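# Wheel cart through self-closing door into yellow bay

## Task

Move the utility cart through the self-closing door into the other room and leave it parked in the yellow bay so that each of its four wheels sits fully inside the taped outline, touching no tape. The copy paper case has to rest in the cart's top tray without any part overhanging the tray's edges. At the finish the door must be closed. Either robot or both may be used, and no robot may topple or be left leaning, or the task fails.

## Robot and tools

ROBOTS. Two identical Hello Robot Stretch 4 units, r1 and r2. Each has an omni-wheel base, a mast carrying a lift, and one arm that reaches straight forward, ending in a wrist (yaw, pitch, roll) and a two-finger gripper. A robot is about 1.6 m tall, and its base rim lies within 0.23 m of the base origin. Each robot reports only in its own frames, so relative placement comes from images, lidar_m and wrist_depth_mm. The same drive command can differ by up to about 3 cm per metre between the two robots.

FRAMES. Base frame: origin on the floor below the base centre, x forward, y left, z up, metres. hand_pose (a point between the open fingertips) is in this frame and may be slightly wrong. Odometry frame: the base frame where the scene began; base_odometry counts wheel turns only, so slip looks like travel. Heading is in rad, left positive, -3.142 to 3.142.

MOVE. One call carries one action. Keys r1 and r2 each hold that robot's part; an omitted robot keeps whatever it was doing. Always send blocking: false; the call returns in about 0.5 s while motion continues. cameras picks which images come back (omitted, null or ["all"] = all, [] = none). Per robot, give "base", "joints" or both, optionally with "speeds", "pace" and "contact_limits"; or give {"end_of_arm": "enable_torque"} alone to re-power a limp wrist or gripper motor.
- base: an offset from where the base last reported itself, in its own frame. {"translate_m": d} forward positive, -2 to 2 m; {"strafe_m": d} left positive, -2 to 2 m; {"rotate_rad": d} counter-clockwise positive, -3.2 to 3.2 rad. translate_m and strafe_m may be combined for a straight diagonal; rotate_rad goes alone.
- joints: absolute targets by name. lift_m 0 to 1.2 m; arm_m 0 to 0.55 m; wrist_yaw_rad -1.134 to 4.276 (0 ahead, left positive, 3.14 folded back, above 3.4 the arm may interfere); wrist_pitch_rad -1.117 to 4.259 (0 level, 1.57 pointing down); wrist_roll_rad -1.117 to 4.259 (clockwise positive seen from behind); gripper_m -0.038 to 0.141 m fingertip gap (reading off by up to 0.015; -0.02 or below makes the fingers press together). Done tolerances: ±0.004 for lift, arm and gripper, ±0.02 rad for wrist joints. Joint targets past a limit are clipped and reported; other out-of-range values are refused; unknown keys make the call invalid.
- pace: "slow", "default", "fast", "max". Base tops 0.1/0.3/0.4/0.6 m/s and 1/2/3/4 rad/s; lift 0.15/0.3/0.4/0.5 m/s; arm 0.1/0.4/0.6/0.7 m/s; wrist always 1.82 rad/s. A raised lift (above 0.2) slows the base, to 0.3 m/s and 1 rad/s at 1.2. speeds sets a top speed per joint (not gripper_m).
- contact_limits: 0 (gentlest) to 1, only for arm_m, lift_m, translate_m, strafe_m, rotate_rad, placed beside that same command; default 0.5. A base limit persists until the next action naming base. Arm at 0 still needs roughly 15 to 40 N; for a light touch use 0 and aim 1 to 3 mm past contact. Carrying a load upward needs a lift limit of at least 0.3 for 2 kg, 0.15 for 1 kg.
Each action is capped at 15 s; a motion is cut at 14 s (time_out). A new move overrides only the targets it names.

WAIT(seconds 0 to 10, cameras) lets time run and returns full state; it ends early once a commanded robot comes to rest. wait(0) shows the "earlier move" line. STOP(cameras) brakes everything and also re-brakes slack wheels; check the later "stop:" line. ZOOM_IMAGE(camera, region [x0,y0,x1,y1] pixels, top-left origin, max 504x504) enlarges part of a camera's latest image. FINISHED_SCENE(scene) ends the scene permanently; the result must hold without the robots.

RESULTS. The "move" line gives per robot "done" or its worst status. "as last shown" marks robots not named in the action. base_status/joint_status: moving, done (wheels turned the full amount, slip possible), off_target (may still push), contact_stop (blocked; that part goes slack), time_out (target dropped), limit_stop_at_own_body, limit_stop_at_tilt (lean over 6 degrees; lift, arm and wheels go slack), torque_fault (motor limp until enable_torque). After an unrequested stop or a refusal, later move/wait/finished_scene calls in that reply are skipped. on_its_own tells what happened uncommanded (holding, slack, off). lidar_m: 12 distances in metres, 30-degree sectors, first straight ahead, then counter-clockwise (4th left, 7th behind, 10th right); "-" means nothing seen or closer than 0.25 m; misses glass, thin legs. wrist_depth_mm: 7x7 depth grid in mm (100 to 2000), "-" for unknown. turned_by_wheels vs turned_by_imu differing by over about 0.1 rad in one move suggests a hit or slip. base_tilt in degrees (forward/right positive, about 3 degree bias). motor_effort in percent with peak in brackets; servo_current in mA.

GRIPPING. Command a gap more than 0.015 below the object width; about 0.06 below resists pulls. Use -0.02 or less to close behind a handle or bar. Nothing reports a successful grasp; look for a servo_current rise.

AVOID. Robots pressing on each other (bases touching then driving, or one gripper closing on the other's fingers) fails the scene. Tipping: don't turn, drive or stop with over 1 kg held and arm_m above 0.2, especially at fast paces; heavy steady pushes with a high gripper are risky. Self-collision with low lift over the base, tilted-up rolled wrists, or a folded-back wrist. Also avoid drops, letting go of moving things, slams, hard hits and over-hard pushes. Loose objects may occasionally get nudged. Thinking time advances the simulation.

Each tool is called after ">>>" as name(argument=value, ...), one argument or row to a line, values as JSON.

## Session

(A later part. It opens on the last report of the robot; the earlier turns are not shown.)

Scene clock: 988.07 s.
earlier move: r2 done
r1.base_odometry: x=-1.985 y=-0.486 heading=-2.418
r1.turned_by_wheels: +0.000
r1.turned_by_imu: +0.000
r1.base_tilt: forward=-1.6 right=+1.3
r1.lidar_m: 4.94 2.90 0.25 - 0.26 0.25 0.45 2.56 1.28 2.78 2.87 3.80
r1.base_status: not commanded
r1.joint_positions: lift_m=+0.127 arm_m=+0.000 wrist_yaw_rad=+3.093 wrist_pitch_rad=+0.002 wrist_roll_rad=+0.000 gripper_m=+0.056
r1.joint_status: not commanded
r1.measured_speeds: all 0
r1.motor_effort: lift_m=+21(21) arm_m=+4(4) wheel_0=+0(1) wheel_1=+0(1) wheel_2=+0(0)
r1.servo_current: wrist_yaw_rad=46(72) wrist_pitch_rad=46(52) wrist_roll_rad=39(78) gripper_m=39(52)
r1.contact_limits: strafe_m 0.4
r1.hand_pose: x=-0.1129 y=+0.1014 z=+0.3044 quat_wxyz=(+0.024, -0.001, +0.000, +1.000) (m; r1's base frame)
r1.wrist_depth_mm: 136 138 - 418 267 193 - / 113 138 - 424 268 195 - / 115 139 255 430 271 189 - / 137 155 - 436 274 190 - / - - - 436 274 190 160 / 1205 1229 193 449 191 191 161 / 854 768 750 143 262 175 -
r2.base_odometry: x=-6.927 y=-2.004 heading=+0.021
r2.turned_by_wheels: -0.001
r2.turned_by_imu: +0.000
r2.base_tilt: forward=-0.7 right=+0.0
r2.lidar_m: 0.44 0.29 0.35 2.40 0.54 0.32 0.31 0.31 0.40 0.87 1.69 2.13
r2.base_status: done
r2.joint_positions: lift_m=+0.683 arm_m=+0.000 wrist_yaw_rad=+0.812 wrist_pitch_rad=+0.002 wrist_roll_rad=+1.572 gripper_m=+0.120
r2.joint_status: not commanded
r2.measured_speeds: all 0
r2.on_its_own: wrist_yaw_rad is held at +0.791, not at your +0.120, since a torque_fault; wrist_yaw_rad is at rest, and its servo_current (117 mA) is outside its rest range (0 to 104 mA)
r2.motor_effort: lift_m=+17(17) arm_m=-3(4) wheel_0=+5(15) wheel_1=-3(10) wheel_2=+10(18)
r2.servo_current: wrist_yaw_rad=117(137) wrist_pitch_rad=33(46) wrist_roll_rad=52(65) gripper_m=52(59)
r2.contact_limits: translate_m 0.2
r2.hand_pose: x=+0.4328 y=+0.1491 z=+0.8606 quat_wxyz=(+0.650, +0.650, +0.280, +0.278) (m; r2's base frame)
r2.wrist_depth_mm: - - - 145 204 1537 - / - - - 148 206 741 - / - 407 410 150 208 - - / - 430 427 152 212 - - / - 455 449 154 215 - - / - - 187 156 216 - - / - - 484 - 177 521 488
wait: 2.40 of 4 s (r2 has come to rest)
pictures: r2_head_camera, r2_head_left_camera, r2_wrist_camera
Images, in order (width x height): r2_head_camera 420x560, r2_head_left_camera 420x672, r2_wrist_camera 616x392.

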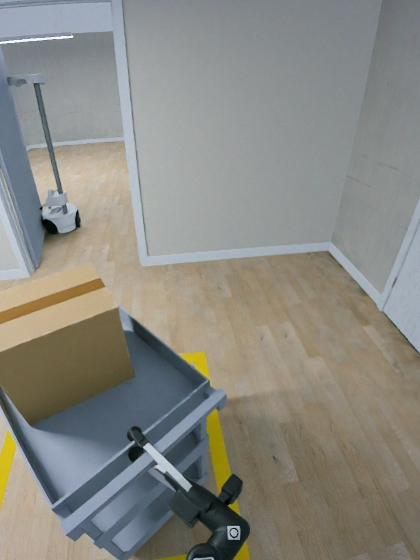

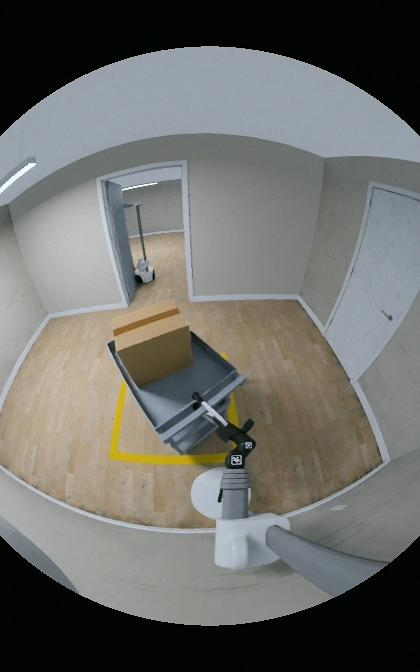

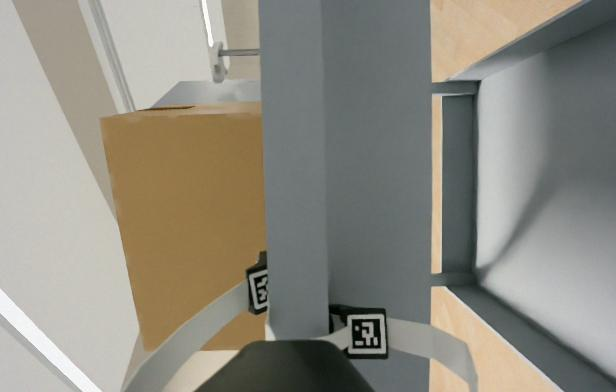

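>>> move(
  r2={"joints":{"gripper_m":0.141}},
  blocking=false,
  cameras=[],
)

>>> wait(
  seconds=1.5,
  cameras=["r2_wrist_camera","r2_head_camera"],
)

>>> zoom_image(
  camera="r2_head_camera",
  region=[90, 380, 290, 560],
)

Scene clock: 998.27 s.
move: r2 moving
r1: as last shown
r1.base_tilt: forward=-1.6 right=+1.2
r1.lidar_m: 4.94 2.87 0.25 - 0.25 0.25 0.44 2.56 1.23 2.80 2.86 3.84
r1.motor_effort: lift_m=+21(21) arm_m=+4(4) wheel_0=+0(1) wheel_1=+0(0) wheel_2=+0(0)
r1.servo_current: wrist_yaw_rad=59(65) wrist_pitch_rad=39(52) wrist_roll_rad=33(52) gripper_m=39(46)
r1.contact_limits: strafe_m 0.4
r1.wrist_depth_mm: 136 138 - 418 266 193 - / 113 139 - 421 268 195 - / 115 139 255 433 270 188 - / 136 154 - 433 272 190 - / - - - 436 274 190 161 / 1205 1229 193 445 191 191 161 / 866 759 768 143 260 175 -
r2.base_odometry: x=-6.927 y=-2.004 heading=+0.021
r2.turned_by_wheels: +0.000
r2.turned_by_imu: +0.000
r2.base_tilt: forward=-0.7 right=+0.0
r2.lidar_m: 0.43 0.32 0.34 2.39 0.53 0.33 0.29 0.31 0.40 0.87 1.71 2.11
r2.base_status: not commanded
r2.joint_positions: lift_m=+0.683 arm_m=+0.000 wrist_yaw_rad=+0.812 wrist_pitch_rad=+0.002 wrist_roll_rad=+1.572 gripper_m=+0.132
r2.joint_status: gripper_m moving
r2.measured_speeds: all 0
r2.on_its_own: wrist_yaw_rad is held at +0.791, not at your +0.120, since a torque_fault
r2.motor_effort: lift_m=+17(17) arm_m=-3(4) wheel_0=+5(5) wheel_1=-3(3) wheel_2=+9(10)
r2.servo_current: wrist_yaw_rad=124(130) wrist_pitch_rad=39(46) wrist_roll_rad=46(59) gripper_m=98(98)
r2.contact_limits: translate_m 0.2
r2.hand_pose: x=+0.4328 y=+0.1491 z=+0.8606 quat_wxyz=(+0.650, +0.650, +0.280, +0.278) (m; r2's base frame)
r2.wrist_depth_mm: - - - 146 204 1537 - / - - - 148 207 741 - / - 407 410 150 210 - - / - 430 427 152 212 - - / - 455 449 154 215 - - / - - 187 156 216 - - / - - 488 - 177 521 484
pictures: none
No camera images: "cameras" was empty.

Scene clock: 998.90 s.
earlier move: r2 done
r1.base_odometry: x=-1.985 y=-0.486 heading=-2.418
r1.turned_by_wheels: +0.000
r1.turned_by_imu: +0.000
r1.base_tilt: forward=-1.6 right=+1.3
r1.lidar_m: 4.94 2.90 0.25 - 0.25 0.25 0.45 2.57 1.25 2.79 2.85 3.82
r1.base_status: not commanded
r1.joint_positions: lift_m=+0.127 arm_m=+0.000 wrist_yaw_rad=+3.093 wrist_pitch_rad=+0.002 wrist_roll_rad=+0.000 gripper_m=+0.056
r1.joint_status: not commanded
r1.measured_speeds: all 0
r1.motor_effort: lift_m=+21(21) arm_m=+4(4) wheel_0=+0(1) wheel_1=+0(0) wheel_2=+0(0)
r1.servo_current: wrist_yaw_rad=52(65) wrist_pitch_rad=39(52) wrist_roll_rad=33(65) gripper_m=46(46)
r1.contact_limits: strafe_m 0.4
r1.hand_pose: x=-0.1129 y=+0.1014 z=+0.3044 quat_wxyz=(+0.024, -0.001, +0.000, +1.000) (m; r1's base frame)
r1.wrist_depth_mm: 136 138 - 415 265 193 - / 113 139 - 424 268 196 - / 115 139 255 430 271 188 - / 137 155 - 433 273 189 - / - - - 442 274 191 161 / 1229 1205 194 445 191 191 162 / 854 750 759 143 262 175 -
r2.base_odometry: x=-6.927 y=-2.004 heading=+0.021
r2.turned_by_wheels: +0.000
r2.turned_by_imu: +0.000
r2.base_tilt: forward=-0.7 right=+0.1
r2.lidar_m: 0.44 0.32 0.37 2.40 0.55 0.34 0.31 0.30 0.39 0.83 1.67 2.11
r2.base_status: not commanded
r2.joint_positions: lift_m=+0.683 arm_m=+0.000 wrist_yaw_rad=+0.812 wrist_pitch_rad=+0.002 wrist_roll_rad=+1.572 gripper_m=+0.141
r2.joint_status: all done
r2.measured_speeds: all 0
r2.on_its_own: wrist_yaw_rad is held at +0.791, not at your +0.120, since a torque_fault; wrist_yaw_rad is at rest, and its servo_current (124 mA) is outside its rest range (0 to 104 mA)
r2.motor_effort: lift_m=+17(17) arm_m=-3(4) wheel_0=+5(5) wheel_1=-3(3) wheel_2=+9(10)
r2.servo_current: wrist_yaw_rad=124(137) wrist_pitch_rad=46(46) wrist_roll_rad=52(59) gripper_m=52(98)
r2.contact_limits: translate_m 0.2
r2.hand_pose: x=+0.4328 y=+0.1491 z=+0.8606 quat_wxyz=(+0.650, +0.650, +0.280, +0.278) (m; r2's base frame)
r2.wrist_depth_mm: - - - 146 204 1537 - / - - - 148 206 759 - / - 404 407 150 210 - - / - 433 424 152 212 - - / - 455 449 153 216 - - / - - 187 156 216 - - / - - 488 - 176 517 488
wait: 0.63 of 1.5 s (r2 has come to rest)
pictures: r2_head_camera, r2_wrist_camera
Images, in order (width x height): r2_head_camera 420x560, r2_wrist_camera 616x392.

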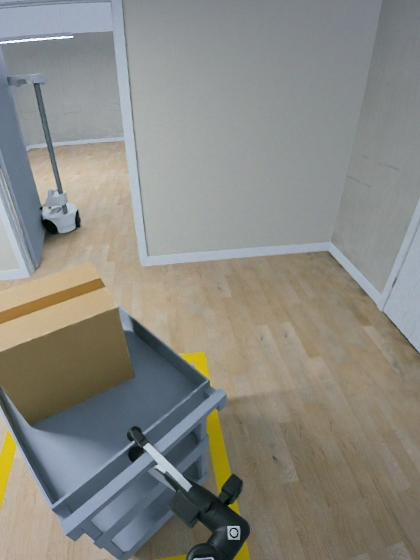

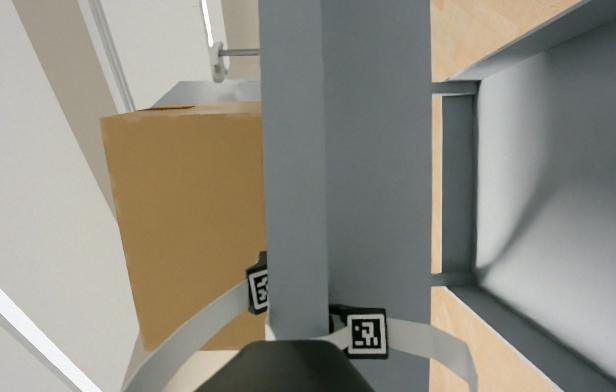

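Scaled by 2.520 from the camera's 420x560 image, which has a finer 1200x1600 frame.

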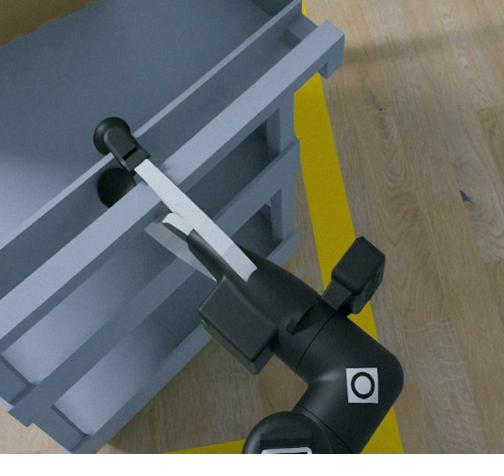

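>>> move(
  r2={"joints":{"gripper_m":0.06}},
  blocking=false,
  cameras=[],
)

>>> wait(
  seconds=2,
  cameras=["r2_wrist_camera","r2_head_camera"],
)

>>> zoom_image(
  camera="r2_head_camera",
  region=[90, 380, 290, 560],
)

Scene clock: 1012.67 s.
move: r2 moving
r1: as last shown
r1.lidar_m: 4.93 2.87 0.25 - 0.25 0.25 0.44 2.54 1.26 2.79 2.85 3.80
r1.motor_effort: lift_m=+21(21) arm_m=+4(4) wheel_0=-1(1) wheel_1=+0(0) wheel_2=+0(0)
r1.servo_current: wrist_yaw_rad=52(59) wrist_pitch_rad=39(46) wrist_roll_rad=52(72) gripper_m=39(46)
r1.contact_limits: strafe_m 0.4
r1.wrist_depth_mm: 136 138 - 418 266 194 - / 112 139 - 424 270 196 - / 115 139 257 430 271 188 - / 136 155 - 433 273 190 - / - - - 439 276 190 161 / 1229 1255 193 445 191 192 161 / 866 759 750 143 260 176 -
r2.base_odometry: x=-6.927 y=-2.004 heading=+0.021
r2.turned_by_wheels: +0.000
r2.turned_by_imu: +0.000
r2.base_tilt: forward=-0.7 right=+0.0
r2.lidar_m: 0.46 0.34 0.33 2.38 0.52 0.34 0.30 0.31 0.40 0.83 1.68 2.11
r2.base_status: not commanded
r2.joint_positions: lift_m=+0.683 arm_m=+0.000 wrist_yaw_rad=+0.812 wrist_pitch_rad=+0.002 wrist_roll_rad=+1.572 gripper_m=+0.130
r2.joint_status: gripper_m moving
r2.measured_speeds: all 0
r2.on_its_own: wrist_yaw_rad is held at +0.791, not at your +0.120, since a torque_fault
r2.motor_effort: lift_m=+17(17) arm_m=-4(4) wheel_0=+5(5) wheel_1=-3(3) wheel_2=+9(10)
r2.servo_current: wrist_yaw_rad=124(137) wrist_pitch_rad=39(39) wrist_roll_rad=39(59) gripper_m=98(98)
r2.contact_limits: translate_m 0.2
r2.hand_pose: x=+0.4328 y=+0.1491 z=+0.8606 quat_wxyz=(+0.650, +0.650, +0.280, +0.278) (m; r2's base frame)
r2.wrist_depth_mm: - - - 146 205 1537 - / - - - 148 207 750 - / - 407 407 149 208 - - / - 430 427 152 212 - - / - 455 449 154 216 - - / - - 187 155 216 - - / - - 492 - 177 521 480
pictures: none
No camera images: "cameras" was empty.

Scene clock: 1013.97 s.
earlier move: r2 done
r1.base_odometry: x=-1.985 y=-0.486 heading=-2.418
r1.turned_by_wheels: +0.000
r1.turned_by_imu: +0.000
r1.base_tilt: forward=-1.6 right=+1.3
r1.lidar_m: 4.93 2.86 0.25 - 0.25 0.25 0.44 2.54 1.23 2.78 2.85 3.82
r1.base_status: not commanded
r1.joint_positions: lift_m=+0.127 arm_m=+0.000 wrist_yaw_rad=+3.093 wrist_pitch_rad=+0.002 wrist_roll_rad=+0.000 gripper_m=+0.056
r1.joint_status: not commanded
r1.measured_speeds: all 0
r1.motor_effort: lift_m=+21(21) arm_m=+4(4) wheel_0=+0(1) wheel_1=+0(0) wheel_2=+0(0)
r1.servo_current: wrist_yaw_rad=59(72) wrist_pitch_rad=46(46) wrist_roll_rad=59(72) gripper_m=39(46)
r1.contact_limits: strafe_m 0.4
r1.hand_pose: x=-0.1129 y=+0.1014 z=+0.3044 quat_wxyz=(+0.024, -0.001, +0.000, +1.000) (m; r1's base frame)
r1.wrist_depth_mm: 136 138 - 415 266 194 - / 113 139 - 421 267 196 - / 115 139 257 427 271 189 - / 136 155 - 433 272 189 - / - - - 439 274 190 161 / 1205 1229 193 442 190 190 161 / 878 759 759 143 262 175 -
r2.base_odometry: x=-6.927 y=-2.004 heading=+0.021
r2.turned_by_wheels: +0.000
r2.turned_by_imu: +0.000
r2.base_tilt: forward=-0.7 right=+0.1
r2.lidar_m: 0.48 0.34 0.34 2.41 0.52 0.35 0.31 0.32 0.40 0.86 1.72 2.13
r2.base_status: not commanded
r2.joint_positions: lift_m=+0.683 arm_m=+0.000 wrist_yaw_rad=+0.812 wrist_pitch_rad=+0.002 wrist_roll_rad=+1.572 gripper_m=+0.060
r2.joint_status: all done
r2.measured_speeds: all 0
r2.on_its_own: wrist_yaw_rad is held at +0.791, not at your +0.120, since a torque_fault; wrist_yaw_rad is at rest, and its servo_current (124 mA) is outside its rest range (0 to 104 mA)
r2.motor_effort: lift_m=+17(17) arm_m=-3(4) wheel_0=+5(5) wheel_1=-2(3) wheel_2=+9(10)
r2.servo_current: wrist_yaw_rad=124(137) wrist_pitch_rad=39(46) wrist_roll_rad=52(65) gripper_m=52(117)
r2.contact_limits: translate_m 0.2
r2.hand_pose: x=+0.4328 y=+0.1491 z=+0.8606 quat_wxyz=(+0.650, +0.650, +0.280, +0.278) (m; r2's base frame)
r2.wrist_depth_mm: - - - 146 204 1537 - / - - - 148 206 750 - / - 407 404 150 209 - - / - 430 427 152 213 - - / - 455 445 154 215 - - / - - 187 156 216 - - / - - 484 - 176 517 480
wait: 1.30 of 2 s (r2 has come to rest)
pictures: r2_head_camera, r2_wrist_camera
Images, in order (width x height): r2_head_camera 420x560, r2_wrist_camera 616x392.

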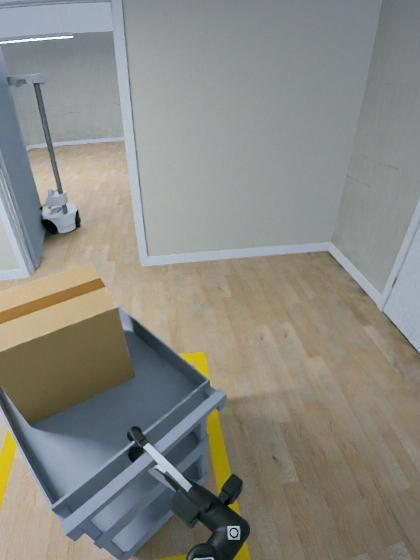

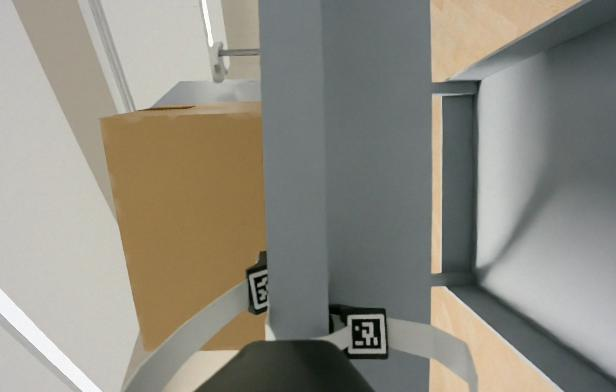

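Scaled by 2.520 from the camera's 420x560 image, which has a finer 1200x1600 frame.

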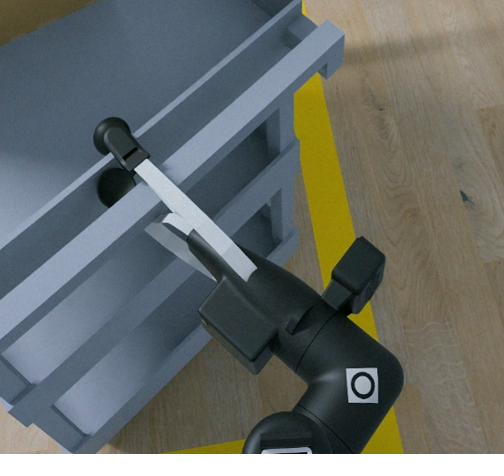

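>>> move(
  r2={"joints":{"gripper_m":0.141}},
  blocking=false,
  cameras=[],
)

>>> wait(
  seconds=3,
  cameras=[],
)

>>> move(
  r2={"joints":{"lift_m":0.703},"speeds":{"lift_m":0.03},"contact_limits":{"lift_m":0.15}},
  blocking=false,
  cameras=[],
)

>>> wait(
  seconds=2,
  cameras=["r2_head_camera","r2_wrist_camera","r2_head_right_camera"],
)

>>> zoom_image(
  camera="r2_head_right_camera",
  region=[90, 350, 290, 550],
)

Scene clock: 1029.90 s.
move: r2 moving
r1: as last shown
r1.lidar_m: 4.94 2.87 0.25 - 0.25 0.25 0.46 2.56 1.23 2.79 2.87 3.84
r1.motor_effort: lift_m=+21(21) arm_m=+4(4) wheel_0=+0(0) wheel_1=+0(0) wheel_2=+0(0)
r1.servo_current: wrist_yaw_rad=33(59) wrist_pitch_rad=39(46) wrist_roll_rad=46(59) gripper_m=46(46)
r1.contact_limits: strafe_m 0.4
r1.wrist_depth_mm: 136 138 - 418 265 193 - / 113 138 - 424 270 196 - / 115 139 256 430 272 189 - / 136 154 - 433 276 189 - / - - - 436 274 191 161 / 1205 1229 194 445 191 191 161 / 866 759 759 143 262 175 -
r2.base_odometry: x=-6.927 y=-2.004 heading=+0.021
r2.turned_by_wheels: +0.000
r2.turned_by_imu: +0.000
r2.base_tilt: forward=-0.7 right=+0.1
r2.lidar_m: 0.44 0.34 0.34 2.39 0.54 0.33 0.30 0.29 0.41 0.88 1.71 2.10
r2.base_status: not commanded
r2.joint_positions: lift_m=+0.683 arm_m=+0.000 wrist_yaw_rad=+0.812 wrist_pitch_rad=+0.002 wrist_roll_rad=+1.572 gripper_m=+0.079
r2.joint_status: gripper_m moving
r2.measured_speeds: all 0
r2.on_its_own: wrist_yaw_rad is held at +0.791, not at your +0.120, since a torque_fault
r2.motor_effort: lift_m=+17(17) arm_m=-4(4) wheel_0=+5(5) wheel_1=-2(3) wheel_2=+10(10)
r2.servo_current: wrist_yaw_rad=137(137) wrist_pitch_rad=46(46) wrist_roll_rad=39(65) gripper_m=65(104)
r2.contact_limits: translate_m 0.2
r2.hand_pose: x=+0.4328 y=+0.1491 z=+0.8606 quat_wxyz=(+0.650, +0.650, +0.280, +0.278) (m; r2's base frame)
r2.wrist_depth_mm: - - - 146 204 1537 - / - - - 147 207 741 - / - 407 407 150 210 - - / - 427 430 151 213 - - / - 452 445 154 215 - - / - - 187 156 216 - - / - - 484 - 177 521 484
pictures: none
No camera images: "cameras" was empty.

Scene clock: 1031.20 s.
earlier move: r2 done
r1.base_odometry: x=-1.985 y=-0.486 heading=-2.418
r1.turned_by_wheels: +0.000
r1.turned_by_imu: +0.000
r1.base_tilt: forward=-1.6 right=+1.3
r1.lidar_m: 4.94 2.85 0.25 - 0.25 0.25 0.42 2.55 1.24 2.79 2.87 3.83
r1.base_status: not commanded
r1.joint_positions: lift_m=+0.127 arm_m=+0.000 wrist_yaw_rad=+3.093 wrist_pitch_rad=+0.002 wrist_roll_rad=+0.000 gripper_m=+0.056
r1.joint_status: not commanded
r1.measured_speeds: all 0
r1.motor_effort: lift_m=+21(21) arm_m=+4(4) wheel_0=+0(1) wheel_1=+0(0) wheel_2=+0(0)
r1.servo_current: wrist_yaw_rad=52(65) wrist_pitch_rad=46(52) wrist_roll_rad=39(59) gripper_m=39(46)
r1.contact_limits: strafe_m 0.4
r1.hand_pose: x=-0.1129 y=+0.1014 z=+0.3044 quat_wxyz=(+0.024, -0.001, +0.000, +1.000) (m; r1's base frame)
r1.wrist_depth_mm: 136 138 - 421 264 193 - / 113 139 - 424 267 195 - / 115 139 255 430 271 189 - / 136 154 - 430 273 189 - / - - - 436 273 191 161 / 1229 1229 193 445 191 191 162 / 866 759 759 142 260 175 -
r2.base_odometry: x=-6.927 y=-2.004 heading=+0.021
r2.turned_by_wheels: +0.000
r2.turned_by_imu: +0.000
r2.base_tilt: forward=-0.6 right=+0.1
r2.lidar_m: 0.46 0.34 0.32 2.42 0.52 0.34 0.30 0.32 0.38 0.85 1.71 2.15
r2.base_status: not commanded
r2.joint_positions: lift_m=+0.683 arm_m=+0.000 wrist_yaw_rad=+0.812 wrist_pitch_rad=+0.002 wrist_roll_rad=+1.572 gripper_m=+0.141
r2.joint_status: all done
r2.measured_speeds: all 0
r2.on_its_own: wrist_yaw_rad is held at +0.791, not at your +0.120, since a torque_fault; wrist_yaw_rad is at rest, and its servo_current (124 mA) is outside its rest range (0 to 104 mA)
r2.motor_effort: lift_m=+17(17) arm_m=-3(4) wheel_0=+5(5) wheel_1=-3(3) wheel_2=+10(10)
r2.servo_current: wrist_yaw_rad=124(137) wrist_pitch_rad=33(46) wrist_roll_rad=46(65) gripper_m=52(137)
r2.contact_limits: translate_m 0.2
r2.hand_pose: x=+0.4328 y=+0.1491 z=+0.8606 quat_wxyz=(+0.650, +0.650, +0.280, +0.278) (m; r2's base frame)
r2.wrist_depth_mm: - - - 146 204 1537 - / - - - 147 206 732 - / - 407 407 149 209 - - / - 427 427 152 212 - - / - 455 449 154 214 - - / - - 187 156 217 - - / - - 484 - 175 517 484
wait: 1.30 of 3 s (r2 has come to rest)
pictures: none
No camera images: "cameras" was empty.

Scene clock: 1031.70 s.
move: r2 moving
r1: as last shown
r1.lidar_m: 4.95 2.87 0.25 - 0.25 0.25 0.45 2.55 1.26 2.77 2.85 3.82
r1.servo_current: wrist_yaw_rad=52(59) wrist_pitch_rad=46(52) wrist_roll_rad=52(72) gripper_m=39(46)
r1.contact_limits: strafe_m 0.4
r1.wrist_depth_mm: 136 138 - 415 266 193 - / 113 139 - 421 268 195 - / 115 139 256 430 271 189 - / 136 155 - 436 273 189 - / - - - 436 276 190 161 / 1229 1229 194 442 191 191 162 / 866 759 759 143 262 175 -
r2.base_odometry: x=-6.927 y=-2.004 heading=+0.021
r2.turned_by_wheels: +0.000
r2.turned_by_imu: +0.000
r2.base_tilt: forward=-0.7 right=+0.0
r2.lidar_m: 0.45 0.33 0.37 2.41 0.54 0.34 0.30 0.30 0.42 0.85 1.71 2.11
r2.base_status: not commanded
r2.joint_positions: lift_m=+0.696 arm_m=+0.000 wrist_yaw_rad=+0.811 wrist_pitch_rad=+0.005 wrist_roll_rad=+1.572 gripper_m=+0.141
r2.joint_status: lift_m moving
r2.measured_speeds: translate_m=+0.000 strafe_m=+0.000 rotate_rad=+0.000 lift_m=+0.030 arm_m=+0.000 wrist_yaw_rad=+0.000 wrist_pitch_rad=+0.005 wrist_roll_rad=+0.000
r2.on_its_own: wrist_yaw_rad is held at +0.791, not at your +0.120, since a torque_fault
r2.motor_effort: lift_m=+22(26) arm_m=+5(6) wheel_0=+4(5) wheel_1=+2(3) wheel_2=+3(10)
r2.servo_current: wrist_yaw_rad=117(130) wrist_pitch_rad=46(46) wrist_roll_rad=52(52) gripper_m=52(52)
r2.contact_limits: lift_m 0.15; translate_m 0.2
r2.hand_pose: x=+0.4327 y=+0.1490 z=+0.8727 quat_wxyz=(+0.650, +0.649, +0.281, +0.277) (m; r2's base frame)
r2.wrist_depth_mm: - - - 150 208 1537 - / - - - 152 211 - - / - 404 413 153 213 - - / - 433 430 156 216 - - / - 459 452 158 220 - - / - - 462 160 183 - - / - - 145 - 224 1537 500
pictures: none
No camera images: "cameras" was empty.

Scene clock: 1032.23 s.
earlier move: r2 done
r1.base_odometry: x=-1.985 y=-0.486 heading=-2.418
r1.turned_by_wheels: +0.000
r1.turned_by_imu: +0.000
r1.base_tilt: forward=-1.6 right=+1.3
r1.lidar_m: 4.91 2.85 0.25 - 0.25 0.25 0.44 2.57 1.24 2.79 2.86 3.77
r1.base_status: not commanded
r1.joint_positions: lift_m=+0.127 arm_m=+0.000 wrist_yaw_rad=+3.093 wrist_pitch_rad=+0.002 wrist_roll_rad=+0.000 gripper_m=+0.056
r1.joint_status: not commanded
r1.measured_speeds: all 0
r1.motor_effort: lift_m=+21(21) arm_m=+4(4) wheel_0=+0(1) wheel_1=+0(0) wheel_2=+0(0)
r1.servo_current: wrist_yaw_rad=26(59) wrist_pitch_rad=39(52) wrist_roll_rad=59(72) gripper_m=46(46)
r1.contact_limits: strafe_m 0.4
r1.hand_pose: x=-0.1129 y=+0.1014 z=+0.3044 quat_wxyz=(+0.024, -0.001, +0.000, +1.000) (m; r1's base frame)
r1.wrist_depth_mm: 136 138 - 418 266 194 - / 113 138 - 424 268 195 - / 115 139 256 433 272 189 - / 136 155 - 427 272 190 - / - - - 439 273 190 161 / 1255 1205 194 445 190 191 161 / 878 750 768 143 260 175 -
r2.base_odometry: x=-6.927 y=-2.004 heading=+0.021
r2.turned_by_wheels: +0.000
r2.turned_by_imu: +0.000
r2.base_tilt: forward=-0.6 right=+0.1
r2.lidar_m: 0.44 0.34 0.35 2.42 0.53 0.35 0.30 0.31 0.41 0.87 1.71 2.12
r2.base_status: not commanded
r2.joint_positions: lift_m=+0.702 arm_m=+0.000 wrist_yaw_rad=+0.811 wrist_pitch_rad=+0.009 wrist_roll_rad=+1.572 gripper_m=+0.141
r2.joint_status: all done
r2.measured_speeds: all 0
r2.on_its_own: wrist_yaw_rad is held at +0.791, not at your +0.120, since a torque_fault; wrist_yaw_rad is at rest, and its servo_current (124 mA) is outside its rest range (0 to 104 mA)
r2.motor_effort: lift_m=+26(28) arm_m=+6(6) wheel_0=+4(5) wheel_1=+2(3) wheel_2=+3(10)
r2.servo_current: wrist_yaw_rad=124(130) wrist_pitch_rad=59(59) wrist_roll_rad=52(52) gripper_m=52(59)
r2.contact_limits: lift_m 0.15; translate_m 0.2
r2.hand_pose: x=+0.4327 y=+0.1490 z=+0.8779 quat_wxyz=(+0.651, +0.649, +0.282, +0.276) (m; r2's base frame)
r2.wrist_depth_mm: - - - 149 209 1464 - / - - - 151 211 - - / - 404 410 153 213 - - / - 430 430 155 216 - - / - 452 445 157 220 - - / - - 462 159 184 - - / - - 134 - 225 150 500
wait: 0.53 of 2 s (r2 has come to rest)
pictures: r2_head_camera, r2_head_right_camera, r2_wrist_camera
Images, in order (width x height): r2_head_camera 420x560, r2_head_right_camera 420x672, r2_wrist_camera 616x392.

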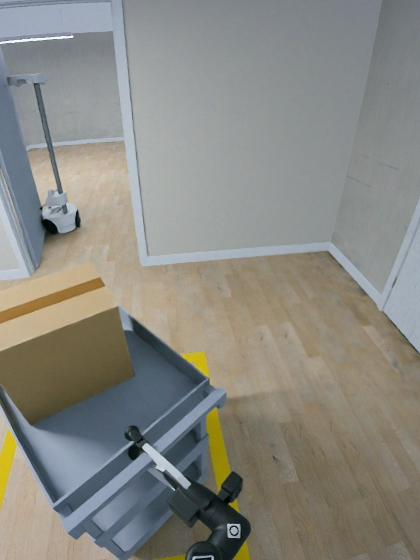

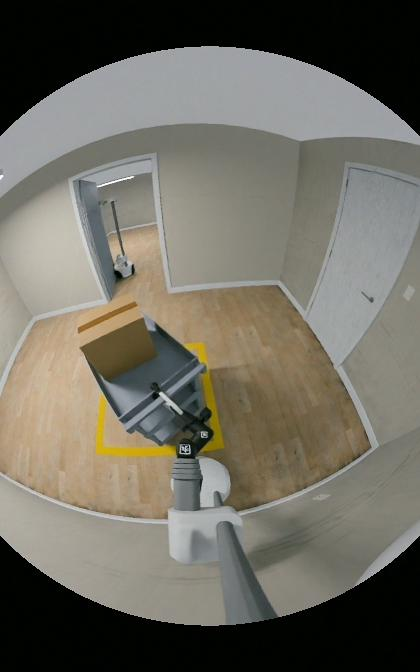

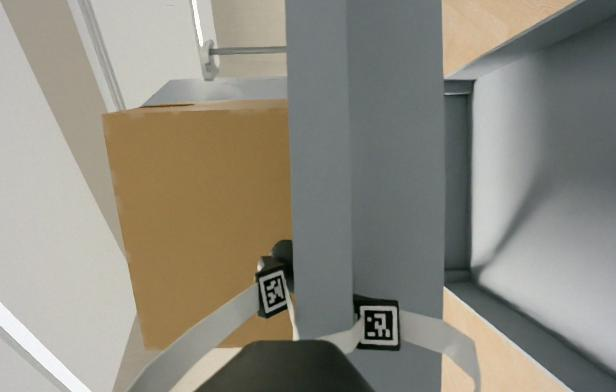

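Scaled by 2.520 from the camera's 420x672 image, which has a finer 600x960 frame.

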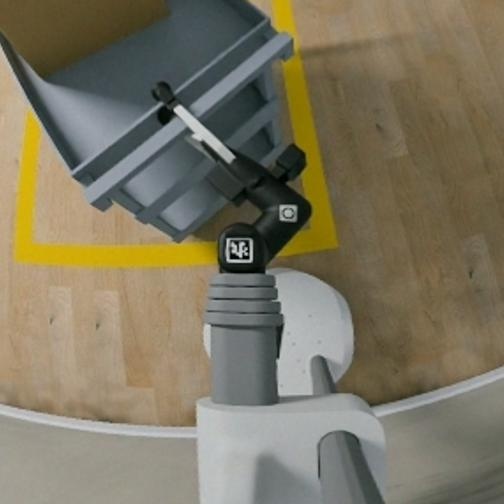

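>>> zoom_image(
  camera="r2_wrist_camera",
  region=[120, 150, 500, 392],
)

>>> zoom_image(
  camera="r2_head_camera",
  region=[100, 400, 220, 520],
)

Scaled by 1.326.

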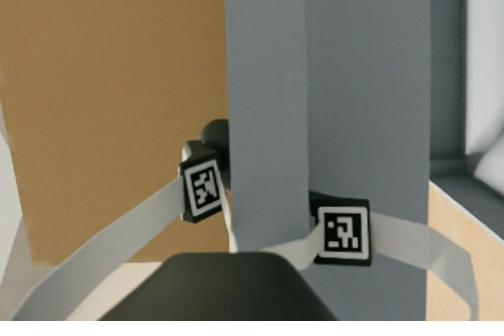

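Scaled by 4.200 from the camera's 420x560 image, which has a finer 1200x1600 frame.

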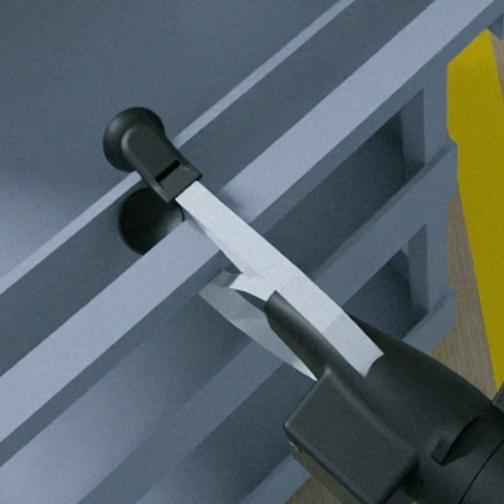

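>>> move(
  r2={"joints":{"lift_m":0.683,"gripper_m":-0.035},"speeds":{"lift_m":0.05}},
  blocking=false,
  cameras=[],
)

>>> wait(
  seconds=3,
  cameras=["r2_wrist_camera","r2_head_camera"],
)

>>> move(
  r2={"joints":{"gripper_m":0.141}},
  blocking=false,
  cameras=[],
)

>>> wait(
  seconds=3,
  cameras=["r2_wrist_camera","r2_head_camera"],
)

Scene clock: 1063.70 s.
move: r2 moving
r1: as last shown
r1.lidar_m: 4.93 2.86 0.25 - 0.25 0.25 0.46 2.57 1.25 2.78 2.86 3.81
r1.servo_current: wrist_yaw_rad=52(59) wrist_pitch_rad=52(52) wrist_roll_rad=39(65) gripper_m=39(46)
r1.contact_limits: strafe_m 0.4
r1.wrist_depth_mm: 136 138 - 421 266 194 - / 113 139 - 424 268 196 - / 115 139 256 427 270 189 - / 136 154 - 433 274 190 - / - - - 439 273 190 160 / 1205 1229 193 445 191 190 161 / 878 759 759 143 262 176 -
r2.base_odometry: x=-6.927 y=-2.004 heading=+0.021
r2.turned_by_wheels: +0.000
r2.turned_by_imu: +0.000
r2.base_tilt: forward=-0.7 right=+0.1
r2.lidar_m: 0.45 0.33 0.32 2.40 0.55 0.34 0.30 0.32 0.40 0.82 1.71 2.11
r2.base_status: not commanded
r2.joint_positions: lift_m=+0.684 arm_m=+0.000 wrist_yaw_rad=+0.811 wrist_pitch_rad=+0.009 wrist_roll_rad=+1.572 gripper_m=+0.130
r2.joint_status: lift_m moving; gripper_m moving
r2.measured_speeds: translate_m=+0.000 strafe_m=+0.000 rotate_rad=+0.000 lift_m=-0.022 arm_m=+0.000 wrist_yaw_rad=+0.000 wrist_pitch_rad=+0.000 wrist_roll_rad=+0.000
r2.on_its_own: wrist_yaw_rad is held at +0.791, not at your +0.120, since a torque_fault
r2.motor_effort: lift_m=+13(24) arm_m=+6(6) wheel_0=+4(5) wheel_1=+1(2) wheel_2=+4(4)
r2.servo_current: wrist_yaw_rad=98(130) wrist_pitch_rad=52(59) wrist_roll_rad=52(59) gripper_m=98(98)
r2.contact_limits: translate_m 0.2
r2.hand_pose: x=+0.4328 y=+0.1489 z=+0.8597 quat_wxyz=(+0.651, +0.649, +0.282, +0.276) (m; r2's base frame)
r2.wrist_depth_mm: - - - 150 208 1537 - / - - - 152 211 750 - / - 410 413 154 214 809 - / - 430 430 156 217 809 - / - 459 449 158 219 - - / - - 195 160 182 - - / - - 496 - 225 549 484
pictures: none
No camera images: "cameras" was empty.

Scene clock: 1065.73 s.
earlier move: r2 done
r1.base_odometry: x=-1.985 y=-0.486 heading=-2.418
r1.turned_by_wheels: +0.000
r1.turned_by_imu: +0.000
r1.base_tilt: forward=-1.6 right=+1.3
r1.lidar_m: 4.92 2.88 0.25 - 0.25 0.25 0.46 2.56 1.23 2.78 2.87 3.82
r1.base_status: not commanded
r1.joint_positions: lift_m=+0.127 arm_m=+0.000 wrist_yaw_rad=+3.093 wrist_pitch_rad=+0.002 wrist_roll_rad=+0.000 gripper_m=+0.056
r1.joint_status: not commanded
r1.measured_speeds: all 0
r1.motor_effort: lift_m=+21(21) arm_m=+4(4) wheel_0=+0(1) wheel_1=+0(0) wheel_2=+0(0)
r1.servo_current: wrist_yaw_rad=46(72) wrist_pitch_rad=39(52) wrist_roll_rad=59(65) gripper_m=46(46)
r1.contact_limits: strafe_m 0.4
r1.hand_pose: x=-0.1129 y=+0.1014 z=+0.3044 quat_wxyz=(+0.024, -0.001, +0.000, +1.000) (m; r1's base frame)
r1.wrist_depth_mm: 136 138 - 418 265 193 - / 113 139 - 421 268 196 - / 115 139 256 430 271 189 - / 136 155 - 433 273 189 - / - - - 439 274 190 161 / 1205 1229 194 445 191 191 161 / 866 759 759 143 260 175 -
r2.base_odometry: x=-6.927 y=-2.004 heading=+0.021
r2.turned_by_wheels: +0.000
r2.turned_by_imu: +0.000
r2.base_tilt: forward=-0.7 right=+0.1
r2.lidar_m: 0.43 0.33 0.33 2.41 0.50 0.33 0.30 0.31 0.41 0.86 1.71 2.11
r2.base_status: not commanded
r2.joint_positions: lift_m=+0.684 arm_m=+0.000 wrist_yaw_rad=+0.811 wrist_pitch_rad=+0.001 wrist_roll_rad=+1.572 gripper_m=-0.033
r2.joint_status: all done
r2.measured_speeds: all 0
r2.on_its_own: wrist_yaw_rad is held at +0.791, not at your +0.120, since a torque_fault; wrist_yaw_rad is at rest, and its servo_current (124 mA) is outside its rest range (0 to 104 mA)
r2.motor_effort: lift_m=+11(24) arm_m=+5(6) wheel_0=+4(5) wheel_1=+2(2) wheel_2=+3(4)
r2.servo_current: wrist_yaw_rad=124(130) wrist_pitch_rad=39(59) wrist_roll_rad=39(59) gripper_m=163(397)
r2.contact_limits: translate_m 0.2
r2.hand_pose: x=+0.4328 y=+0.1489 z=+0.8615 quat_wxyz=(+0.649, +0.650, +0.279, +0.279) (m; r2's base frame)
r2.wrist_depth_mm: - - - 137 193 1537 517 / - - - 138 195 - - / - 410 402 140 198 - - / - 430 421 141 200 - - / - - 439 143 202 - - / - - 181 145 204 - - / 1863 - - - 167 150 -
wait: 2.03 of 3 s (r2 has come to rest)
pictures: r2_head_camera, r2_wrist_camera
Images, in order (width x height): r2_head_camera 420x560, r2_wrist_camera 616x392.

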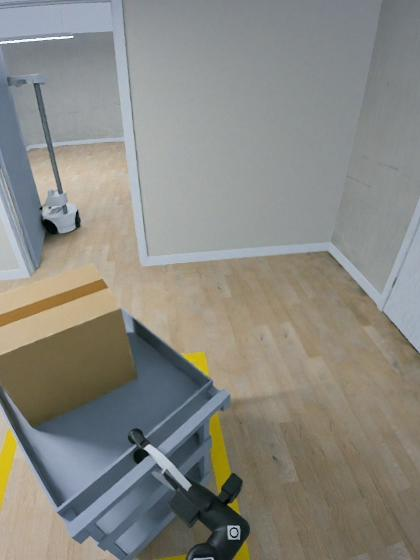

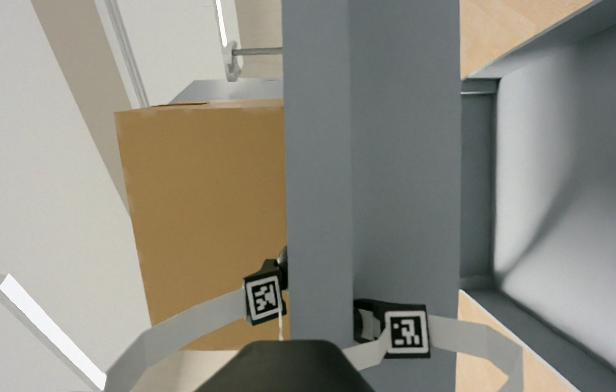

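Scene clock: 1066.23 s.
move: r2 moving
r1: as last shown
r1.lidar_m: 4.95 2.88 0.25 - 0.25 0.25 0.44 2.54 1.26 2.79 2.84 3.80
r1.motor_effort: lift_m=+21(21) arm_m=+4(4) wheel_0=+0(0) wheel_1=+0(0) wheel_2=+0(0)
r1.servo_current: wrist_yaw_rad=52(65) wrist_pitch_rad=33(46) wrist_roll_rad=52(59) gripper_m=46(46)
r1.contact_limits: strafe_m 0.4
r1.wrist_depth_mm: 136 138 - 418 265 193 - / 113 139 - 421 268 196 - / 115 139 255 430 271 188 - / 137 155 - 433 273 190 - / - - - 442 273 190 161 / 1229 1205 194 445 191 190 161 / 891 759 759 143 262 176 -
r2.base_odometry: x=-6.927 y=-2.004 heading=+0.021
r2.turned_by_wheels: +0.000
r2.turned_by_imu: +0.000
r2.base_tilt: forward=-0.7 right=+0.1
r2.lidar_m: 0.43 0.33 0.33 2.39 0.56 0.31 0.29 0.31 0.38 0.83 1.72 2.13
r2.base_status: not commanded
r2.joint_positions: lift_m=+0.684 arm_m=+0.000 wrist_yaw_rad=+0.811 wrist_pitch_rad=+0.001 wrist_roll_rad=+1.572 gripper_m=-0.009
r2.joint_status: gripper_m moving
r2.measured_speeds: all 0
r2.on_its_own: wrist_yaw_rad is held at +0.791, not at your +0.120, since a torque_fault
r2.motor_effort: lift_m=+11(11) arm_m=+6(6) wheel_0=+5(5) wheel_1=+2(2) wheel_2=+3(3)
r2.servo_current: wrist_yaw_rad=124(124) wrist_pitch_rad=39(46) wrist_roll_rad=46(59) gripper_m=85(182)
r2.contact_limits: translate_m 0.2
r2.hand_pose: x=+0.4329 y=+0.1488 z=+0.8615 quat_wxyz=(+0.649, +0.650, +0.279, +0.278) (m; r2's base frame)
r2.wrist_depth_mm: - - - 141 197 1499 535 / - - - 142 199 - - / - 410 404 144 202 - - / - 433 424 145 204 - - / - - 445 147 207 - - / - - 184 148 190 - - / - - - - 170 147 -
pictures: none
No camera images: "cameras" was empty.

Scene clock: 1068.27 s.
earlier move: r2 done
r1.base_odometry: x=-1.985 y=-0.486 heading=-2.418
r1.turned_by_wheels: +0.000
r1.turned_by_imu: +0.000
r1.base_tilt: forward=-1.6 right=+1.2
r1.lidar_m: 4.93 2.88 0.25 - 0.25 0.25 0.44 2.53 1.24 2.79 2.88 3.82
r1.base_status: not commanded
r1.joint_positions: lift_m=+0.127 arm_m=+0.000 wrist_yaw_rad=+3.093 wrist_pitch_rad=+0.002 wrist_roll_rad=+0.000 gripper_m=+0.056
r1.joint_status: not commanded
r1.measured_speeds: all 0
r1.motor_effort: lift_m=+21(21) arm_m=+4(4) wheel_0=+0(1) wheel_1=+0(0) wheel_2=+0(0)
r1.servo_current: wrist_yaw_rad=46(65) wrist_pitch_rad=46(52) wrist_roll_rad=65(72) gripper_m=39(52)
r1.contact_limits: strafe_m 0.4
r1.hand_pose: x=-0.1129 y=+0.1014 z=+0.3044 quat_wxyz=(+0.024, -0.001, +0.000, +1.000) (m; r1's base frame)
r1.wrist_depth_mm: 136 138 - 418 266 193 - / 113 139 - 424 268 195 - / 115 139 257 430 271 188 - / 136 155 - 436 273 190 - / - - - 436 274 190 161 / 1229 1205 193 442 192 191 162 / 866 759 759 143 260 175 -
r2.base_odometry: x=-6.927 y=-2.004 heading=+0.021
r2.turned_by_wheels: +0.000
r2.turned_by_imu: +0.000
r2.base_tilt: forward=-0.7 right=+0.1
r2.lidar_m: 0.43 0.32 0.34 2.40 0.54 0.35 0.30 0.30 0.40 0.87 1.69 2.11
r2.base_status: not commanded
r2.joint_positions: lift_m=+0.683 arm_m=+0.000 wrist_yaw_rad=+0.811 wrist_pitch_rad=+0.001 wrist_roll_rad=+1.572 gripper_m=+0.141
r2.joint_status: all done
r2.measured_speeds: all 0
r2.on_its_own: wrist_yaw_rad is held at +0.791, not at your +0.120, since a torque_fault; wrist_yaw_rad is at rest, and its servo_current (111 mA) is outside its rest range (0 to 104 mA)
r2.motor_effort: lift_m=+12(12) arm_m=+6(6) wheel_0=+4(5) wheel_1=+2(2) wheel_2=+3(4)
r2.servo_current: wrist_yaw_rad=111(124) wrist_pitch_rad=39(46) wrist_roll_rad=52(59) gripper_m=52(182)
r2.contact_limits: translate_m 0.2
r2.hand_pose: x=+0.4329 y=+0.1488 z=+0.8613 quat_wxyz=(+0.650, +0.650, +0.279, +0.278) (m; r2's base frame)
r2.wrist_depth_mm: - - - 151 208 1576 - / - - - 153 211 715 - / - 410 410 154 214 - - / - 433 433 156 216 - - / - 466 449 158 219 - - / - - 466 161 182 - - / - - 492 - 225 549 484
wait: 2.03 of 3 s (r2 has come to rest)
pictures: r2_head_camera, r2_wrist_camera
Images, in order (width x height): r2_head_camera 420x560, r2_wrist_camera 616x392.

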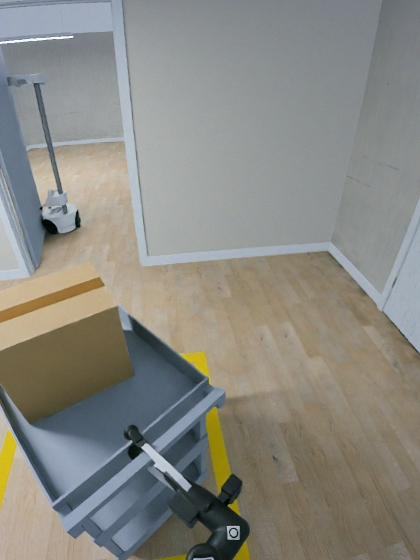

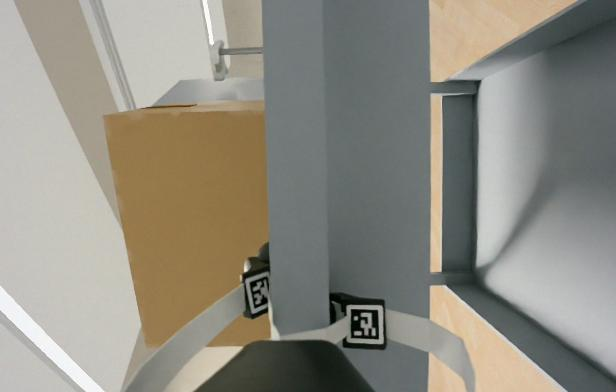

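>>> move(
  r2={"joints":{"wrist_roll_rad":1.77},"speeds":{"wrist_roll_rad":0.4}},
  blocking=false,
  cameras=[],
)

>>> wait(
  seconds=2,
  cameras=["r1_wrist_camera","r2_wrist_camera"],
)

Scene clock: 1082.93 s.
move: r2 moving
r1: as last shown
r1.lidar_m: 4.92 2.86 0.25 - 0.25 0.25 0.43 2.56 1.24 2.79 2.86 3.79
r1.motor_effort: lift_m=+21(21) arm_m=+4(4) wheel_0=+0(0) wheel_1=+0(0) wheel_2=+0(0)
r1.servo_current: wrist_yaw_rad=52(59) wrist_pitch_rad=39(46) wrist_roll_rad=39(52) gripper_m=39(46)
r1.contact_limits: strafe_m 0.4
r1.wrist_depth_mm: 136 138 - 415 266 193 - / 113 138 - 424 267 195 - / 115 139 256 433 271 187 - / 136 154 - 433 272 189 - / - - - 439 274 190 161 / 1229 1229 194 442 191 191 161 / 866 759 768 143 262 175 -
r2.base_odometry: x=-6.927 y=-2.004 heading=+0.021
r2.turned_by_wheels: +0.000
r2.turned_by_imu: +0.000
r2.base_tilt: forward=-0.7 right=+0.0
r2.lidar_m: 0.45 0.33 0.36 2.41 0.53 0.33 0.30 0.32 0.39 0.87 1.70 2.12
r2.base_status: not commanded
r2.joint_positions: lift_m=+0.683 arm_m=+0.000 wrist_yaw_rad=+0.811 wrist_pitch_rad=+0.001 wrist_roll_rad=+1.739 gripper_m=+0.141
r2.joint_status: wrist_roll_rad moving
r2.measured_speeds: translate_m=+0.000 strafe_m=+0.000 rotate_rad=+0.000 lift_m=+0.000 arm_m=+0.000 wrist_yaw_rad=+0.000 wrist_pitch_rad=+0.000 wrist_roll_rad=+0.398
r2.on_its_own: wrist_yaw_rad is held at +0.791, not at your +0.120, since a torque_fault
r2.motor_effort: lift_m=+12(12) arm_m=+6(6) wheel_0=+4(5) wheel_1=+2(2) wheel_2=+3(4)
r2.servo_current: wrist_yaw_rad=104(124) wrist_pitch_rad=39(46) wrist_roll_rad=46(65) gripper_m=52(59)
r2.contact_limits: translate_m 0.2
r2.hand_pose: x=+0.4329 y=+0.1488 z=+0.8613 quat_wxyz=(+0.593, +0.702, +0.302, +0.254) (m; r2's base frame)
r2.wrist_depth_mm: 1983 - - 209 211 683 - / - - - 211 213 788 - / - 421 413 155 216 788 - / - 427 427 216 218 831 - / - 452 449 160 220 - - / - - 195 160 181 1756 521 / - - 142 - 225 1756 1308
pictures: none
No camera images: "cameras" was empty.

Scene clock: 1083.37 s.
earlier move: r2 done
r1.base_odometry: x=-1.985 y=-0.486 heading=-2.418
r1.turned_by_wheels: +0.000
r1.turned_by_imu: +0.000
r1.base_tilt: forward=-1.6 right=+1.2
r1.lidar_m: 4.94 2.86 0.25 - 0.25 0.25 0.44 2.54 1.24 2.77 2.85 3.82
r1.base_status: not commanded
r1.joint_positions: lift_m=+0.127 arm_m=+0.000 wrist_yaw_rad=+3.093 wrist_pitch_rad=+0.002 wrist_roll_rad=+0.000 gripper_m=+0.056
r1.joint_status: not commanded
r1.measured_speeds: all 0
r1.motor_effort: lift_m=+21(21) arm_m=+4(4) wheel_0=+0(0) wheel_1=+0(0) wheel_2=+0(0)
r1.servo_current: wrist_yaw_rad=46(59) wrist_pitch_rad=39(46) wrist_roll_rad=33(65) gripper_m=39(46)
r1.contact_limits: strafe_m 0.4
r1.hand_pose: x=-0.1129 y=+0.1014 z=+0.3044 quat_wxyz=(+0.024, -0.001, +0.000, +1.000) (m; r1's base frame)
r1.wrist_depth_mm: 136 138 - 418 265 195 - / 113 139 - 421 270 195 - / 115 139 255 430 271 188 - / 136 154 - 433 272 190 - / - - - 436 274 190 161 / 1229 1205 194 445 190 191 161 / 866 759 768 143 262 175 -
r2.base_odometry: x=-6.927 y=-2.004 heading=+0.021
r2.turned_by_wheels: +0.000
r2.turned_by_imu: +0.000
r2.base_tilt: forward=-0.7 right=+0.1
r2.lidar_m: 0.44 0.33 0.34 2.39 0.53 0.34 0.29 0.30 0.40 0.85 1.70 2.13
r2.base_status: not commanded
r2.joint_positions: lift_m=+0.683 arm_m=+0.000 wrist_yaw_rad=+0.811 wrist_pitch_rad=+0.001 wrist_roll_rad=+1.769 gripper_m=+0.141
r2.joint_status: all done
r2.measured_speeds: all 0
r2.on_its_own: wrist_yaw_rad is held at +0.791, not at your +0.120, since a torque_fault; wrist_yaw_rad is at rest, and its servo_current (111 mA) is outside its rest range (0 to 104 mA)
r2.motor_effort: lift_m=+12(12) arm_m=+6(6) wheel_0=+4(5) wheel_1=+2(2) wheel_2=+3(4)
r2.servo_current: wrist_yaw_rad=111(124) wrist_pitch_rad=39(46) wrist_roll_rad=59(65) gripper_m=52(59)
r2.contact_limits: translate_m 0.2
r2.hand_pose: x=+0.4329 y=+0.1488 z=+0.8613 quat_wxyz=(+0.582, +0.711, +0.305, +0.249) (m; r2's base frame)
r2.wrist_depth_mm: 1921 - 151 210 1808 661 - / - - - 212 213 - - / - - 413 213 216 - - / - 418 424 216 218 831 - / - 442 445 219 220 - - / - - 195 161 180 1921 535 / - - 143 - 226 1808 1366
wait: 0.43 of 2 s (r2 has come to rest)
pictures: r1_wrist_camera, r2_wrist_camera
Images, in order (width x height): r1_wrist_camera 616x392, r2_wrist_camera 616x392.

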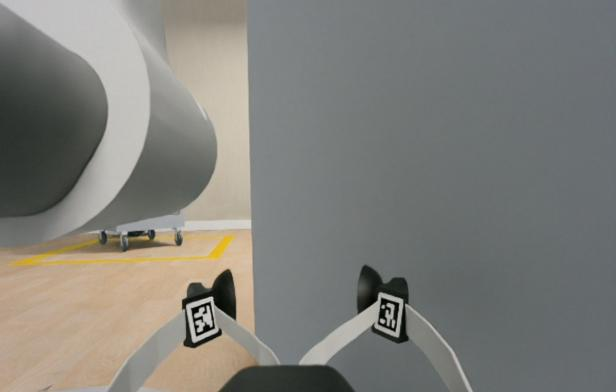

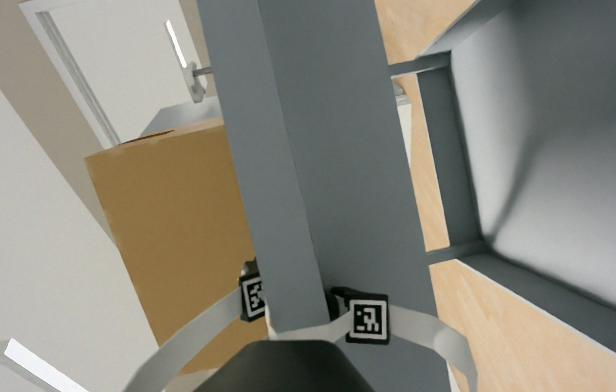

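>>> move(
  r2={"base":{"translate_m":0.025,"strafe_m":0.025},"joints":{"wrist_roll_rad":1.57},"pace":"fast"},
  blocking=false,
  cameras=[],
)

>>> wait(
  seconds=1.5,
  cameras=["r2_wrist_camera","r2_head_camera"],
)

Scene clock: 1101.53 s.
move: r2 moving
r1: as last shown
r1.base_tilt: forward=-1.6 right=+1.3
r1.lidar_m: 4.94 2.88 0.25 - 0.25 0.25 0.45 2.50 1.26 2.77 2.86 3.81
r1.motor_effort: lift_m=+21(21) arm_m=+4(4) wheel_0=+0(1) wheel_1=+0(0) wheel_2=+0(0)
r1.servo_current: wrist_yaw_rad=39(59) wrist_pitch_rad=26(52) wrist_roll_rad=46(59) gripper_m=39(46)
r1.contact_limits: strafe_m 0.4
r1.wrist_depth_mm: 136 138 - 418 266 194 - / 113 139 - 421 270 196 - / 115 139 256 430 272 188 - / 137 155 - 433 273 190 - / - - - 439 274 190 161 / 1205 1205 193 445 191 191 161 / 866 768 759 143 259 176 -
r2.base_odometry: x=-6.903 y=-1.979 heading=+0.022
r2.turned_by_wheels: +0.001
r2.turned_by_imu: +0.001
r2.base_tilt: forward=-0.7 right=+0.0
r2.lidar_m: 0.43 0.34 0.33 2.59 0.57 0.36 0.33 0.33 0.44 0.94 1.74 2.18
r2.base_status: translate_m moving; strafe_m moving
r2.joint_positions: lift_m=+0.683 arm_m=+0.000 wrist_yaw_rad=+0.810 wrist_pitch_rad=+0.002 wrist_roll_rad=+1.578 gripper_m=+0.141
r2.joint_status: wrist_roll_rad moving
r2.measured_speeds: translate_m=+0.034 strafe_m=+0.034 rotate_rad=+0.005 lift_m=+0.000 arm_m=+0.000 wrist_yaw_rad=+0.000 wrist_pitch_rad=+0.005 wrist_roll_rad=+0.000
r2.on_its_own: wrist_yaw_rad is held at +0.791, not at your +0.120, since a torque_fault
r2.motor_effort: lift_m=+13(13) arm_m=+2(6) wheel_0=+3(6) wheel_1=+1(19) wheel_2=+2(18)
r2.servo_current: wrist_yaw_rad=104(117) wrist_pitch_rad=46(46) wrist_roll_rad=46(143) gripper_m=59(59)
r2.hand_pose: x=+0.4331 y=+0.1486 z=+0.8610 quat_wxyz=(+0.648, +0.652, +0.280, +0.277) (m; r2's base frame)
r2.wrist_depth_mm: - - - 151 208 1661 - / - - - 153 211 741 - / - 415 415 154 214 820 - / - 436 436 157 217 820 - / - 462 452 159 220 - - / - - 195 162 185 - - / - - 496 - 227 1618 492
pictures: none
No camera images: "cameras" was empty.

Scene clock: 1101.93 s.
earlier move: r2 done
r1.base_odometry: x=-1.985 y=-0.486 heading=-2.418
r1.turned_by_wheels: +0.000
r1.turned_by_imu: +0.000
r1.base_tilt: forward=-1.6 right=+1.3
r1.lidar_m: 4.93 2.88 0.25 - 0.25 0.25 0.43 2.54 1.23 2.80 2.85 3.80
r1.base_status: not commanded
r1.joint_positions: lift_m=+0.127 arm_m=+0.000 wrist_yaw_rad=+3.093 wrist_pitch_rad=+0.002 wrist_roll_rad=+0.000 gripper_m=+0.056
r1.joint_status: not commanded
r1.measured_speeds: all 0
r1.motor_effort: lift_m=+21(21) arm_m=+4(4) wheel_0=+0(1) wheel_1=+0(0) wheel_2=+0(0)
r1.servo_current: wrist_yaw_rad=65(65) wrist_pitch_rad=46(52) wrist_roll_rad=78(78) gripper_m=39(46)
r1.contact_limits: strafe_m 0.4
r1.hand_pose: x=-0.1129 y=+0.1014 z=+0.3044 quat_wxyz=(+0.024, -0.001, +0.000, +1.000) (m; r1's base frame)
r1.wrist_depth_mm: 136 138 - 418 265 194 - / 113 138 - 421 268 195 - / 115 139 257 430 271 189 - / 136 155 - 436 273 190 - / - - - 439 274 190 160 / 1229 1229 193 445 191 190 162 / 866 768 750 143 260 175 -
r2.base_odometry: x=-6.902 y=-1.978 heading=+0.022
r2.turned_by_wheels: +0.000
r2.turned_by_imu: +0.001
r2.base_tilt: forward=-0.7 right=+0.1
r2.lidar_m: 0.42 0.33 0.34 2.58 0.57 0.39 0.31 0.35 0.45 0.95 1.68 2.16
r2.base_status: done
r2.joint_positions: lift_m=+0.683 arm_m=+0.000 wrist_yaw_rad=+0.810 wrist_pitch_rad=+0.002 wrist_roll_rad=+1.578 gripper_m=+0.141
r2.joint_status: all done
r2.measured_speeds: all 0
r2.on_its_own: wrist_yaw_rad is held at +0.791, not at your +0.120, since a torque_fault; wrist_yaw_rad is at rest, and its servo_current (117 mA) is outside its rest range (0 to 104 mA)
r2.motor_effort: lift_m=+13(13) arm_m=-4(6) wheel_0=+9(10) wheel_1=-1(19) wheel_2=+5(18)
r2.servo_current: wrist_yaw_rad=117(124) wrist_pitch_rad=46(46) wrist_roll_rad=52(143) gripper_m=46(59)
r2.hand_pose: x=+0.4331 y=+0.1486 z=+0.8610 quat_wxyz=(+0.648, +0.652, +0.280, +0.277) (m; r2's base frame)
r2.wrist_depth_mm: - - - 150 207 1537 - / - - - 152 210 707 - / - 413 413 154 212 - - / - 433 433 156 216 - - / - 462 449 159 219 - - / - - 193 160 183 - - / - - 492 - 224 535 496
wait: 0.40 of 1.5 s (r2 has come to rest)
pictures: r2_head_camera, r2_wrist_camera
Images, in order (width x height): r2_head_camera 420x560, r2_wrist_camera 616x392.

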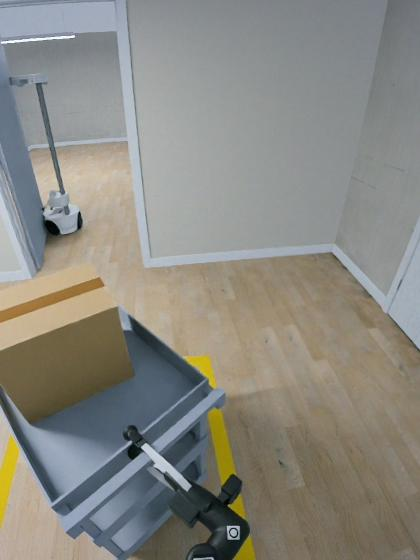

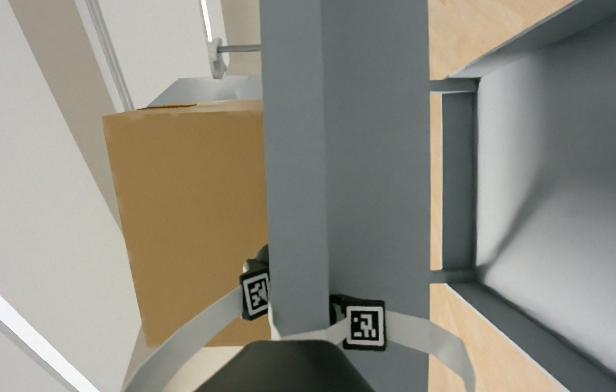

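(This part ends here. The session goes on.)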